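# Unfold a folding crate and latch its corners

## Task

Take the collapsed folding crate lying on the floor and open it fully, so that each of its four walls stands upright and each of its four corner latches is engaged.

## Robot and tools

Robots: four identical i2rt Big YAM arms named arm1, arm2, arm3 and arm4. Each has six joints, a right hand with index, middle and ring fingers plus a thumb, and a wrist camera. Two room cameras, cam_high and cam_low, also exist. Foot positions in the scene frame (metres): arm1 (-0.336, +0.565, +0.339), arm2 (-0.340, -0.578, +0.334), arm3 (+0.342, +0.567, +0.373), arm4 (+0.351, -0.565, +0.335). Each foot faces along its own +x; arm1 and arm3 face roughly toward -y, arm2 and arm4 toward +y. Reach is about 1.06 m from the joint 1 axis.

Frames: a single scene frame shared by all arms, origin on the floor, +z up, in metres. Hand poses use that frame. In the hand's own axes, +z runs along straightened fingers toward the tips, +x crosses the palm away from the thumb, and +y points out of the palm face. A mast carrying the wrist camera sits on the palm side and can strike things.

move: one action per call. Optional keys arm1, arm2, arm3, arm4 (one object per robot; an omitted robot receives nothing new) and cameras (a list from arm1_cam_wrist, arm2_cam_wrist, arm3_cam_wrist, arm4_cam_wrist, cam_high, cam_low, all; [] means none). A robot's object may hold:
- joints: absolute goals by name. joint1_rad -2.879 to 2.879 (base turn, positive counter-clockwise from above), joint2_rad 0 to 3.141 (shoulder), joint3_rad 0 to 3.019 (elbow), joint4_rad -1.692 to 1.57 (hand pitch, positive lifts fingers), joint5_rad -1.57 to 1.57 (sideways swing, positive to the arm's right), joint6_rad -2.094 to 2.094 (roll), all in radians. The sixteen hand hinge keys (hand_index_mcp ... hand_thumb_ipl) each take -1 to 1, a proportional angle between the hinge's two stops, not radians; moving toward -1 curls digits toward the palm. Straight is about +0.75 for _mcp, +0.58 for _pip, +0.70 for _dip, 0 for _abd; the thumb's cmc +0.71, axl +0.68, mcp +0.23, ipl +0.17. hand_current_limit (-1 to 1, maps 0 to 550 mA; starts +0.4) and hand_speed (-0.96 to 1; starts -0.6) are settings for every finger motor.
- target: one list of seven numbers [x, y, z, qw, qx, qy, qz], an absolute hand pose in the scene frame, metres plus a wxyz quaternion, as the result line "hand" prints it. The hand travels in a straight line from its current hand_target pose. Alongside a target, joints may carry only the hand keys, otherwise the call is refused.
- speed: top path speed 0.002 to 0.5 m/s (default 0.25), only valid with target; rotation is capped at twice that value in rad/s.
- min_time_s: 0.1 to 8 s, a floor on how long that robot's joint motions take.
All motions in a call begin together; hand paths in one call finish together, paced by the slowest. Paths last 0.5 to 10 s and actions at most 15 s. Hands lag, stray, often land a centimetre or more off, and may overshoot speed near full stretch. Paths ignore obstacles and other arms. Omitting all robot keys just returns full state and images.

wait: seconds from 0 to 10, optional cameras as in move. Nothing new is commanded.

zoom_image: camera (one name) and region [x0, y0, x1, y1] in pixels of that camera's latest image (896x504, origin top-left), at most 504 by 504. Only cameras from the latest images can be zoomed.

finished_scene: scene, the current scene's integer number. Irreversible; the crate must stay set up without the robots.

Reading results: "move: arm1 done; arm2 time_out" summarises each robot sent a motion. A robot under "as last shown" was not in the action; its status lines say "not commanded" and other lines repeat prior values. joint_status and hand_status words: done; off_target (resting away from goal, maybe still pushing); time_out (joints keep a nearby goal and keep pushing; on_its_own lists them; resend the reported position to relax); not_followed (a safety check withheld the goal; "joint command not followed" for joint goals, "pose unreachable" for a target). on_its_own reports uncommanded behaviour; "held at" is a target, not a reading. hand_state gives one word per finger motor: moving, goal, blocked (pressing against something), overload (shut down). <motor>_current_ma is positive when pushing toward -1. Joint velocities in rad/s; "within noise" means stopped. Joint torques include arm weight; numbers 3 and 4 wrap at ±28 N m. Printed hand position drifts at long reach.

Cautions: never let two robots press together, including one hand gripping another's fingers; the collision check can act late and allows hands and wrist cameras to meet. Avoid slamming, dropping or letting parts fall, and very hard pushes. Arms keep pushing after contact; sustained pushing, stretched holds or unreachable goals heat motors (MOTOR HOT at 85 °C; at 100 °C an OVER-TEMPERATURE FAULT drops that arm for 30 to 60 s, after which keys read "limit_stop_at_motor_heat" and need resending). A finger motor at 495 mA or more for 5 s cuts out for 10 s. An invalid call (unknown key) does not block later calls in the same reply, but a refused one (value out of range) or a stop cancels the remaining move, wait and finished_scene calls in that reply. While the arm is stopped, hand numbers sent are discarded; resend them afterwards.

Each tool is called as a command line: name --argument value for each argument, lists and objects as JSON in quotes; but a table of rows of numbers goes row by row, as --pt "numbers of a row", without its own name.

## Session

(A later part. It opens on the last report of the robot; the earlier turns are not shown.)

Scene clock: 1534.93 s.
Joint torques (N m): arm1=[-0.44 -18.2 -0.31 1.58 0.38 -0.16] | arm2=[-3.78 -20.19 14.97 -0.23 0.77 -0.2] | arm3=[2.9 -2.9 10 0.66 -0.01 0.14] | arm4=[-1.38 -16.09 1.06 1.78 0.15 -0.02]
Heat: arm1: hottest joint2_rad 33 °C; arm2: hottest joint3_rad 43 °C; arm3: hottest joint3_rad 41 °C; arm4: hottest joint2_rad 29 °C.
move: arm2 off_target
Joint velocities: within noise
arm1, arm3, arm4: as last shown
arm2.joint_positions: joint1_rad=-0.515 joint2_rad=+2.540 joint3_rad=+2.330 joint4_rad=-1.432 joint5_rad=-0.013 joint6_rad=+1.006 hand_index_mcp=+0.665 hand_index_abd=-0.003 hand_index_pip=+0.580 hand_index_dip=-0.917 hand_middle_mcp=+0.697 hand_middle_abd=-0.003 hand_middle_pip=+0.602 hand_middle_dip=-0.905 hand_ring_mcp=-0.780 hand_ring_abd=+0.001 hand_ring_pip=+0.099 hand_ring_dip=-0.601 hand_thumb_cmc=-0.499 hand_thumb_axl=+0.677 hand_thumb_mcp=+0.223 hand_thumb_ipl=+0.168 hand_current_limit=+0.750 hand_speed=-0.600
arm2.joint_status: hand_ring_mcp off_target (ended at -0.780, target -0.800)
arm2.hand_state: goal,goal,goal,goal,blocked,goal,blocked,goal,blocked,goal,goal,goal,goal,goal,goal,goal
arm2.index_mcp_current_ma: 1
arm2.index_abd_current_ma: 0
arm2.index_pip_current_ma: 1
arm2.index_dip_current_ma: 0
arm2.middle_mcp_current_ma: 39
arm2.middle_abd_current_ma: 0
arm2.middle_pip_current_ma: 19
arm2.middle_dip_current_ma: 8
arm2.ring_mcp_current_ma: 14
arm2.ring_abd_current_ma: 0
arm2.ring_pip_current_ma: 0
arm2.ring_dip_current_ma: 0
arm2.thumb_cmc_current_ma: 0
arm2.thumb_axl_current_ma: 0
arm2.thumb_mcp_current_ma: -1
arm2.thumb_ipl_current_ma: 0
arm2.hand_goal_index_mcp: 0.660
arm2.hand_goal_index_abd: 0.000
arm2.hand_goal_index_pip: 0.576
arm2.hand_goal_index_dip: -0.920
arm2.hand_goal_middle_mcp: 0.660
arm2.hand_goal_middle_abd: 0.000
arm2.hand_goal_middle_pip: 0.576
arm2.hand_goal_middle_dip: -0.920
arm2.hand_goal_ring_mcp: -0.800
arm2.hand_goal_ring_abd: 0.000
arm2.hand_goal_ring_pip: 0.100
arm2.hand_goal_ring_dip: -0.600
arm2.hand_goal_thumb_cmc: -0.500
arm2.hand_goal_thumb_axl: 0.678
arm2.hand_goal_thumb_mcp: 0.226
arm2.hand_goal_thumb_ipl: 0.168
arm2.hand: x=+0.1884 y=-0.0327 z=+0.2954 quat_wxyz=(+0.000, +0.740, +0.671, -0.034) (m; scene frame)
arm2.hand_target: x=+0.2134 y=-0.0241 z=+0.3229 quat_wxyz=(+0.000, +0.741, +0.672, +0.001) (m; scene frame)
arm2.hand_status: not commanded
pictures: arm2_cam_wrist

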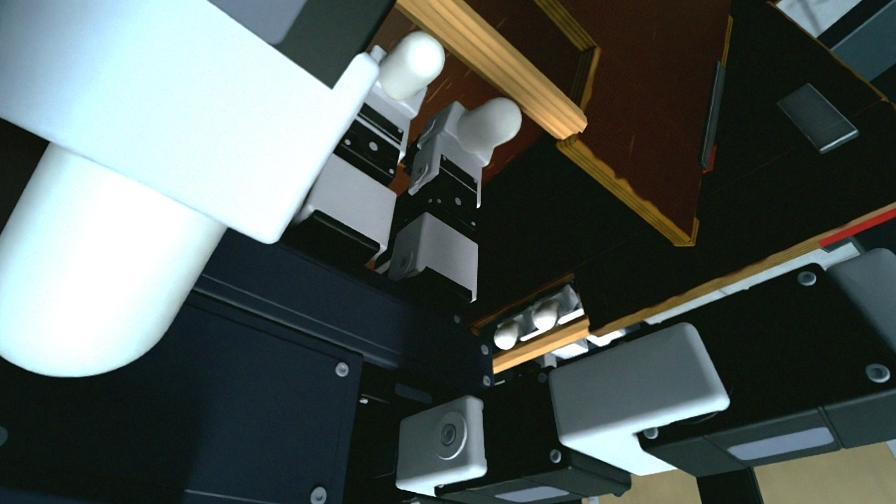

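move --arm2 '{"target": [0.262, -0.034, 0.345, 0.0, 0.7408, 0.6717, 0.0], "speed": 0.1}' --cameras '["cam_low", "arm2_cam_wrist"]'

zoom_image --camera "cam_low" --region '[340, 210, 600, 430]'

Scene clock: 1550.73 s.
Joint torques (N m): arm1=[-0.5 -18.14 -0.34 1.59 0.37 -0.16] | arm2=[-1.67 -19.66 14.24 -0.39 0.3 -0.21] | arm3=[2.84 -2.9 10.02 0.66 -0.01 0.14] | arm4=[-1.55 -16.09 1.09 1.83 0.14 -0.03]
Heat: arm1: hottest joint2_rad 33 °C; arm2: hottest joint3_rad 44 °C; arm3: hottest joint3_rad 41 °C; arm4: hottest joint2_rad 29 °C.
move: arm2 off_target
Joint velocities: within noise
arm1.joint_positions: joint1_rad=+1.139 joint2_rad=+2.634 joint3_rad=+0.947 joint4_rad=+1.563 joint5_rad=+1.384 joint6_rad=+0.125 hand_index_mcp=+0.775 hand_index_abd=-0.003 hand_index_pip=+0.587 hand_index_dip=-0.031 hand_middle_mcp=+0.762 hand_middle_abd=-0.005 hand_middle_pip=+0.585 hand_middle_dip=-0.011 hand_ring_mcp=-0.358 hand_ring_abd=+0.001 hand_ring_pip=-0.620 hand_ring_dip=-0.487 hand_thumb_cmc=+0.721 hand_thumb_axl=+0.677 hand_thumb_mcp=+0.226 hand_thumb_ipl=+0.168 hand_current_limit=+0.750 hand_speed=-0.600
arm1.joint_status: not commanded
arm1.hand_state: blocked,goal,goal,goal,goal,goal,goal,blocked,goal,goal,goal,goal,goal,goal,goal,goal
arm1.index_mcp_current_ma: 10
arm1.index_abd_current_ma: 0
arm1.index_pip_current_ma: 2
arm1.index_dip_current_ma: 7
arm1.middle_mcp_current_ma: 2
arm1.middle_abd_current_ma: 0
arm1.middle_pip_current_ma: 2
arm1.middle_dip_current_ma: 28
arm1.ring_mcp_current_ma: 0
arm1.ring_abd_current_ma: 0
arm1.ring_pip_current_ma: 0
arm1.ring_dip_current_ma: 0
arm1.thumb_cmc_current_ma: 1
arm1.thumb_axl_current_ma: 0
arm1.thumb_mcp_current_ma: 0
arm1.thumb_ipl_current_ma: 0
arm1.hand_goal_index_mcp: 0.754
arm1.hand_goal_index_abd: 0.000
arm1.hand_goal_index_pip: 0.576
arm1.hand_goal_index_dip: -0.050
arm1.hand_goal_middle_mcp: 0.754
arm1.hand_goal_middle_abd: 0.000
arm1.hand_goal_middle_pip: 0.576
arm1.hand_goal_middle_dip: -0.050
arm1.hand_goal_ring_mcp: -0.360
arm1.hand_goal_ring_abd: 0.000
arm1.hand_goal_ring_pip: -0.620
arm1.hand_goal_ring_dip: -0.490
arm1.hand_goal_thumb_cmc: 0.714
arm1.hand_goal_thumb_axl: 0.678
arm1.hand_goal_thumb_mcp: 0.226
arm1.hand_goal_thumb_ipl: 0.168
arm1.hand: x=+0.0271 y=+0.2825 z=+0.2877 quat_wxyz=(+0.698, +0.715, -0.032, -0.026) (m; scene frame)
arm1.hand_target: x=+0.0202 y=+0.2781 z=+0.2889 quat_wxyz=(+0.698, +0.714, -0.037, -0.035) (m; scene frame)
arm1.hand_status: not commanded
arm2.joint_positions: joint1_rad=-0.595 joint2_rad=+2.658 joint3_rad=+2.689 joint4_rad=-1.620 joint5_rad=-0.003 joint6_rad=+0.948 hand_index_mcp=+0.662 hand_index_abd=-0.003 hand_index_pip=+0.578 hand_index_dip=-0.917 hand_middle_mcp=+0.662 hand_middle_abd=-0.002 hand_middle_pip=+0.579 hand_middle_dip=-0.917 hand_ring_mcp=-0.781 hand_ring_abd=+0.001 hand_ring_pip=+0.099 hand_ring_dip=-0.601 hand_thumb_cmc=-0.499 hand_thumb_axl=+0.677 hand_thumb_mcp=+0.223 hand_thumb_ipl=+0.168 hand_current_limit=+0.750 hand_speed=-0.600
arm2.joint_status: not commanded
arm2.hand_state: goal,goal,goal,goal,goal,goal,goal,goal,goal,goal,goal,goal,goal,goal,goal,goal
arm2.index_mcp_current_ma: 0
arm2.index_abd_current_ma: 0
arm2.index_pip_current_ma: 0
arm2.index_dip_current_ma: 0
arm2.middle_mcp_current_ma: 0
arm2.middle_abd_current_ma: 0
arm2.middle_pip_current_ma: 0
arm2.middle_dip_current_ma: 0
arm2.ring_mcp_current_ma: 12
arm2.ring_abd_current_ma: 0
arm2.ring_pip_current_ma: 0
arm2.ring_dip_current_ma: 0
arm2.thumb_cmc_current_ma: 0
arm2.thumb_axl_current_ma: 0
arm2.thumb_mcp_current_ma: -1
arm2.thumb_ipl_current_ma: 0
arm2.hand_goal_index_mcp: 0.660
arm2.hand_goal_index_abd: 0.000
arm2.hand_goal_index_pip: 0.576
arm2.hand_goal_index_dip: -0.920
arm2.hand_goal_middle_mcp: 0.660
arm2.hand_goal_middle_abd: 0.000
arm2.hand_goal_middle_pip: 0.576
arm2.hand_goal_middle_dip: -0.920
arm2.hand_goal_ring_mcp: -0.800
arm2.hand_goal_ring_abd: 0.000
arm2.hand_goal_ring_pip: 0.100
arm2.hand_goal_ring_dip: -0.600
arm2.hand_goal_thumb_cmc: -0.500
arm2.hand_goal_thumb_axl: 0.678
arm2.hand_goal_thumb_mcp: 0.226
arm2.hand_goal_thumb_ipl: 0.168
arm2.on_its_own: hand_middle_mcp moved -0.035 to your old target +0.660
arm2.hand: x=+0.2590 y=-0.0459 z=+0.3464 quat_wxyz=(+0.000, +0.748, +0.664, -0.008) (m; scene frame)
arm2.hand_target: x=+0.2612 y=-0.0346 z=+0.3450 quat_wxyz=(+0.000, +0.740, +0.672, +0.002) (m; scene frame)
arm2.hand_status: off_target (0.012 m and 1.5 deg from the pose sent, 0.089 m and 3.9 deg at the start)
arm3, arm4: as last shown
pictures: arm2_cam_wrist, cam_low

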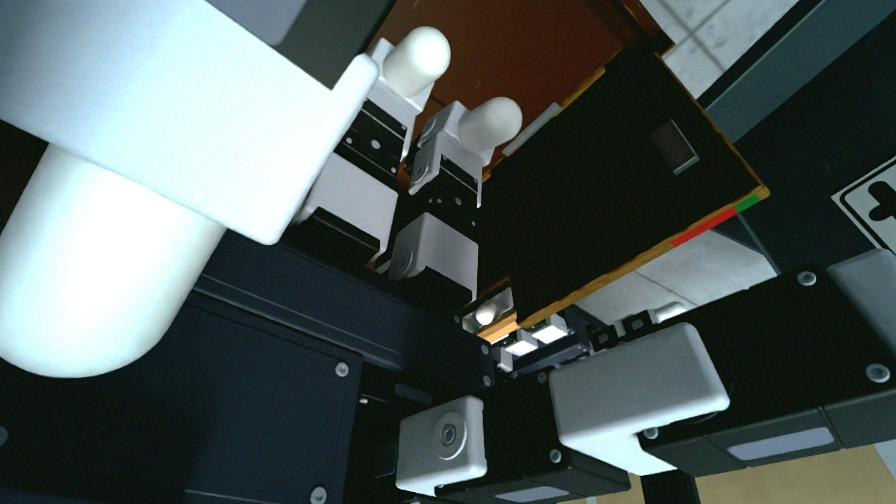

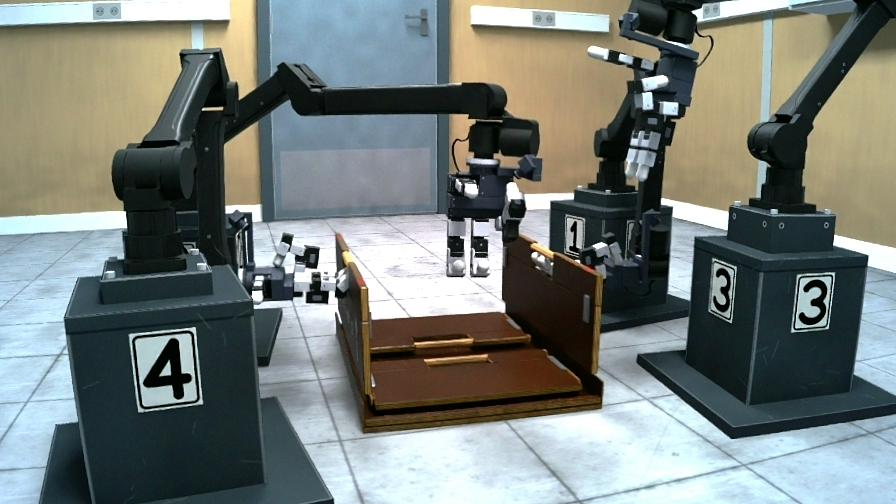

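Scaled by 1.938.

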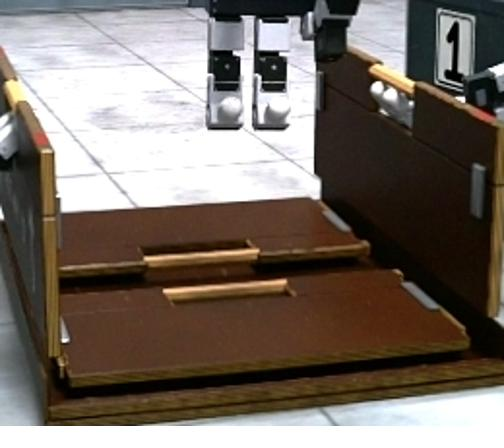

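move --arm2 '{"target": [0.10, -0.05, 0.26, 0.0, 0.7408, 0.6717, 0.0], "speed": 0.3, "joints": {"hand_index_mcp": -0.55, "hand_index_pip": -0.3, "hand_index_dip": -0.7, "hand_middle_mcp": 0.754, "hand_middle_dip": 0.044, "hand_ring_mcp": 0.754, "hand_ring_pip": 0.576, "hand_ring_dip": 0.044}}'

move --arm2 '{"target": [0.078, -0.052, 0.165, 0.0, 0.7408, 0.6717, 0.0], "speed": 0.15}' --cameras '["cam_low", "cam_high"]'

zoom_image --camera "cam_low" --region '[340, 210, 600, 430]'

Scene clock: 1608.73 s.
Joint torques (N m): arm1=[-0.5 -18.26 -0.32 1.59 0.37 -0.16] | arm2=[-2.9 -18.84 7.38 0.31 0.4 0.14] | arm3=[2.84 -2.84 10.03 0.65 -0.01 0.14] | arm4=[-1.61 -16.03 1.05 1.8 0.15 -0.03]
Heat: arm1: hottest joint2_rad 33 °C; arm2: hottest joint3_rad 50 °C; arm3: hottest joint3_rad 41 °C; arm4: hottest joint2_rad 29 °C.
move: arm2 off_target
Joint velocities: within noise
arm1, arm3, arm4: as last shown
arm2.joint_positions: joint1_rad=-0.416 joint2_rad=+2.336 joint3_rad=+1.829 joint4_rad=-1.070 joint5_rad=-0.006 joint6_rad=+1.083 hand_index_mcp=-0.529 hand_index_abd=-0.003 hand_index_pip=-0.297 hand_index_dip=-0.703 hand_middle_mcp=+0.751 hand_middle_abd=-0.002 hand_middle_pip=+0.579 hand_middle_dip=+0.041 hand_ring_mcp=+0.750 hand_ring_abd=+0.001 hand_ring_pip=+0.575 hand_ring_dip=+0.042 hand_thumb_cmc=-0.499 hand_thumb_axl=+0.677 hand_thumb_mcp=+0.223 hand_thumb_ipl=+0.168 hand_current_limit=+0.750 hand_speed=-0.600
arm2.joint_status: hand_index_mcp off_target (ended at -0.529, target -0.550); the others done
arm2.hand_state: blocked,goal,goal,goal,goal,goal,goal,goal,goal,goal,goal,goal,goal,goal,goal,goal
arm2.index_mcp_current_ma: 14
arm2.index_abd_current_ma: 0
arm2.index_pip_current_ma: 1
arm2.index_dip_current_ma: 0
arm2.middle_mcp_current_ma: 0
arm2.middle_abd_current_ma: 0
arm2.middle_pip_current_ma: 0
arm2.middle_dip_current_ma: 0
arm2.ring_mcp_current_ma: -1
arm2.ring_abd_current_ma: 0
arm2.ring_pip_current_ma: 0
arm2.ring_dip_current_ma: 0
arm2.thumb_cmc_current_ma: 0
arm2.thumb_axl_current_ma: 0
arm2.thumb_mcp_current_ma: -1
arm2.thumb_ipl_current_ma: 0
arm2.hand_goal_index_mcp: -0.550
arm2.hand_goal_index_abd: 0.000
arm2.hand_goal_index_pip: -0.300
arm2.hand_goal_index_dip: -0.700
arm2.hand_goal_middle_mcp: 0.754
arm2.hand_goal_middle_abd: 0.000
arm2.hand_goal_middle_pip: 0.576
arm2.hand_goal_middle_dip: 0.044
arm2.hand_goal_ring_mcp: 0.754
arm2.hand_goal_ring_abd: 0.000
arm2.hand_goal_ring_pip: 0.576
arm2.hand_goal_ring_dip: 0.044
arm2.hand_goal_thumb_cmc: -0.500
arm2.hand_goal_thumb_axl: 0.678
arm2.hand_goal_thumb_mcp: 0.226
arm2.hand_goal_thumb_ipl: 0.168
arm2.hand: x=+0.0975 y=-0.0434 z=+0.2587 quat_wxyz=(-0.001, +0.733, +0.680, -0.002) (m; scene frame)
arm2.hand_target: x=+0.1000 y=-0.0500 z=+0.2599 quat_wxyz=(+0.000, +0.741, +0.672, +0.000) (m; scene frame)
arm2.hand_status: done (0.007 m and 1.4 deg from the pose sent, 0.181 m and 1.5 deg at the start)
pictures: none

Scene clock: 1610.23 s.
Joint torques (N m): arm1=[-0.5 -18.26 -0.31 1.57 0.37 -0.16] | arm2=[-1.67 -16.79 7.53 0.31 0.39 0.12] | arm3=[2.78 -2.9 10.02 0.66 0 0.14] | arm4=[-1.55 -16.03 1.09 1.77 0.15 -0.03]
Heat: arm1: hottest joint2_rad 33 °C; arm2: hottest joint3_rad 50 °C; arm3: hottest joint3_rad 41 °C; arm4: hottest joint2_rad 29 °C.
move: arm2 off_target
Joint velocities: within noise
arm1, arm3, arm4: as last shown
arm2.joint_positions: joint1_rad=-0.403 joint2_rad=+2.427 joint3_rad=+1.756 joint4_rad=-0.890 joint5_rad=-0.005 joint6_rad=+1.110 hand_index_mcp=-0.530 hand_index_abd=-0.003 hand_index_pip=-0.297 hand_index_dip=-0.703 hand_middle_mcp=+0.751 hand_middle_abd=-0.002 hand_middle_pip=+0.579 hand_middle_dip=+0.041 hand_ring_mcp=+0.750 hand_ring_abd=+0.001 hand_ring_pip=+0.575 hand_ring_dip=+0.042 hand_thumb_cmc=-0.499 hand_thumb_axl=+0.677 hand_thumb_mcp=+0.223 hand_thumb_ipl=+0.168 hand_current_limit=+0.750 hand_speed=-0.600
arm2.joint_status: not commanded
arm2.hand_state: blocked,goal,goal,goal,goal,goal,goal,goal,goal,goal,goal,goal,goal,goal,goal,goal
arm2.index_mcp_current_ma: 14
arm2.index_abd_current_ma: 0
arm2.index_pip_current_ma: 1
arm2.index_dip_current_ma: 0
arm2.middle_mcp_current_ma: 0
arm2.middle_abd_current_ma: 0
arm2.middle_pip_current_ma: 0
arm2.middle_dip_current_ma: 0
arm2.ring_mcp_current_ma: -1
arm2.ring_abd_current_ma: 0
arm2.ring_pip_current_ma: 0
arm2.ring_dip_current_ma: 0
arm2.thumb_cmc_current_ma: 0
arm2.thumb_axl_current_ma: 0
arm2.thumb_mcp_current_ma: -1
arm2.thumb_ipl_current_ma: 0
arm2.hand_goal_index_mcp: -0.550
arm2.hand_goal_index_abd: 0.000
arm2.hand_goal_index_pip: -0.300
arm2.hand_goal_index_dip: -0.700
arm2.hand_goal_middle_mcp: 0.754
arm2.hand_goal_middle_abd: 0.000
arm2.hand_goal_middle_pip: 0.576
arm2.hand_goal_middle_dip: 0.044
arm2.hand_goal_ring_mcp: 0.754
arm2.hand_goal_ring_abd: 0.000
arm2.hand_goal_ring_pip: 0.576
arm2.hand_goal_ring_dip: 0.044
arm2.hand_goal_thumb_cmc: -0.500
arm2.hand_goal_thumb_axl: 0.678
arm2.hand_goal_thumb_mcp: 0.226
arm2.hand_goal_thumb_ipl: 0.168
arm2.hand: x=+0.0842 y=-0.0500 z=+0.1774 quat_wxyz=(-0.003, +0.738, +0.675, +0.006) (m; scene frame)
arm2.hand_target: x=+0.0778 y=-0.0522 z=+0.1651 quat_wxyz=(+0.000, +0.741, +0.672, +0.000) (m; scene frame)
arm2.hand_status: off_target (0.014 m and 0.9 deg from the pose sent, 0.096 m and 1.4 deg at the start)
pictures: cam_high, cam_low

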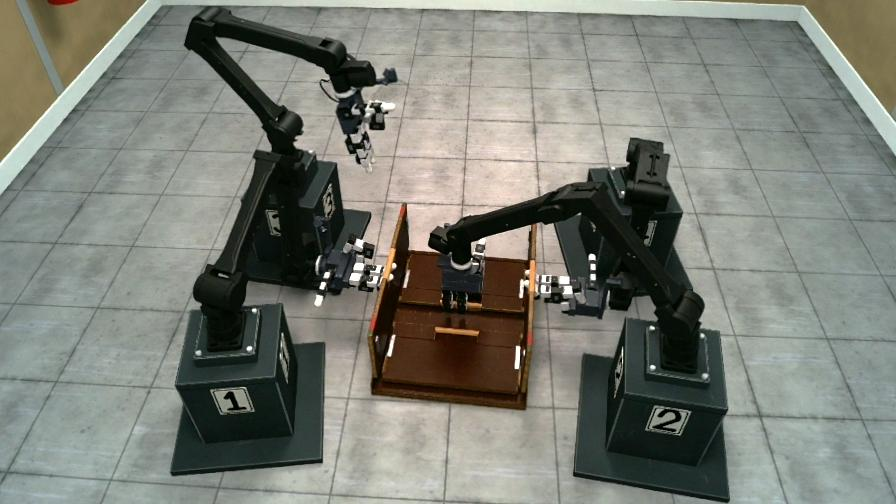

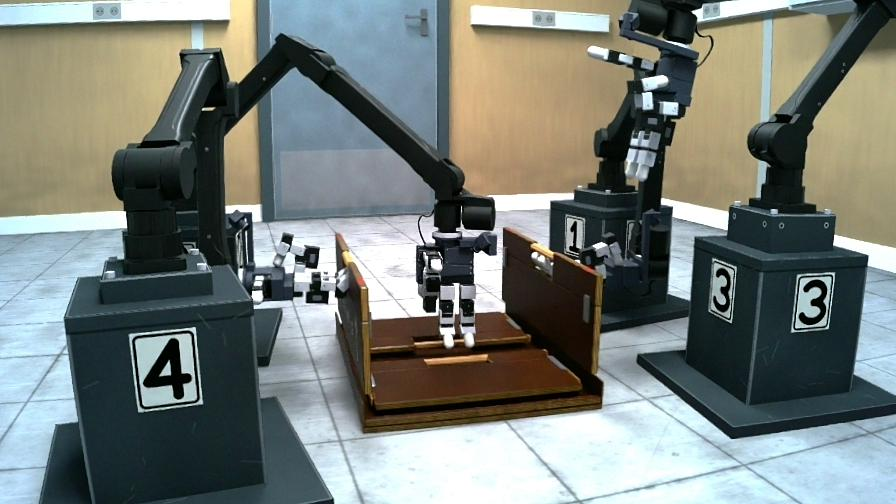

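Scaled by 1.938.

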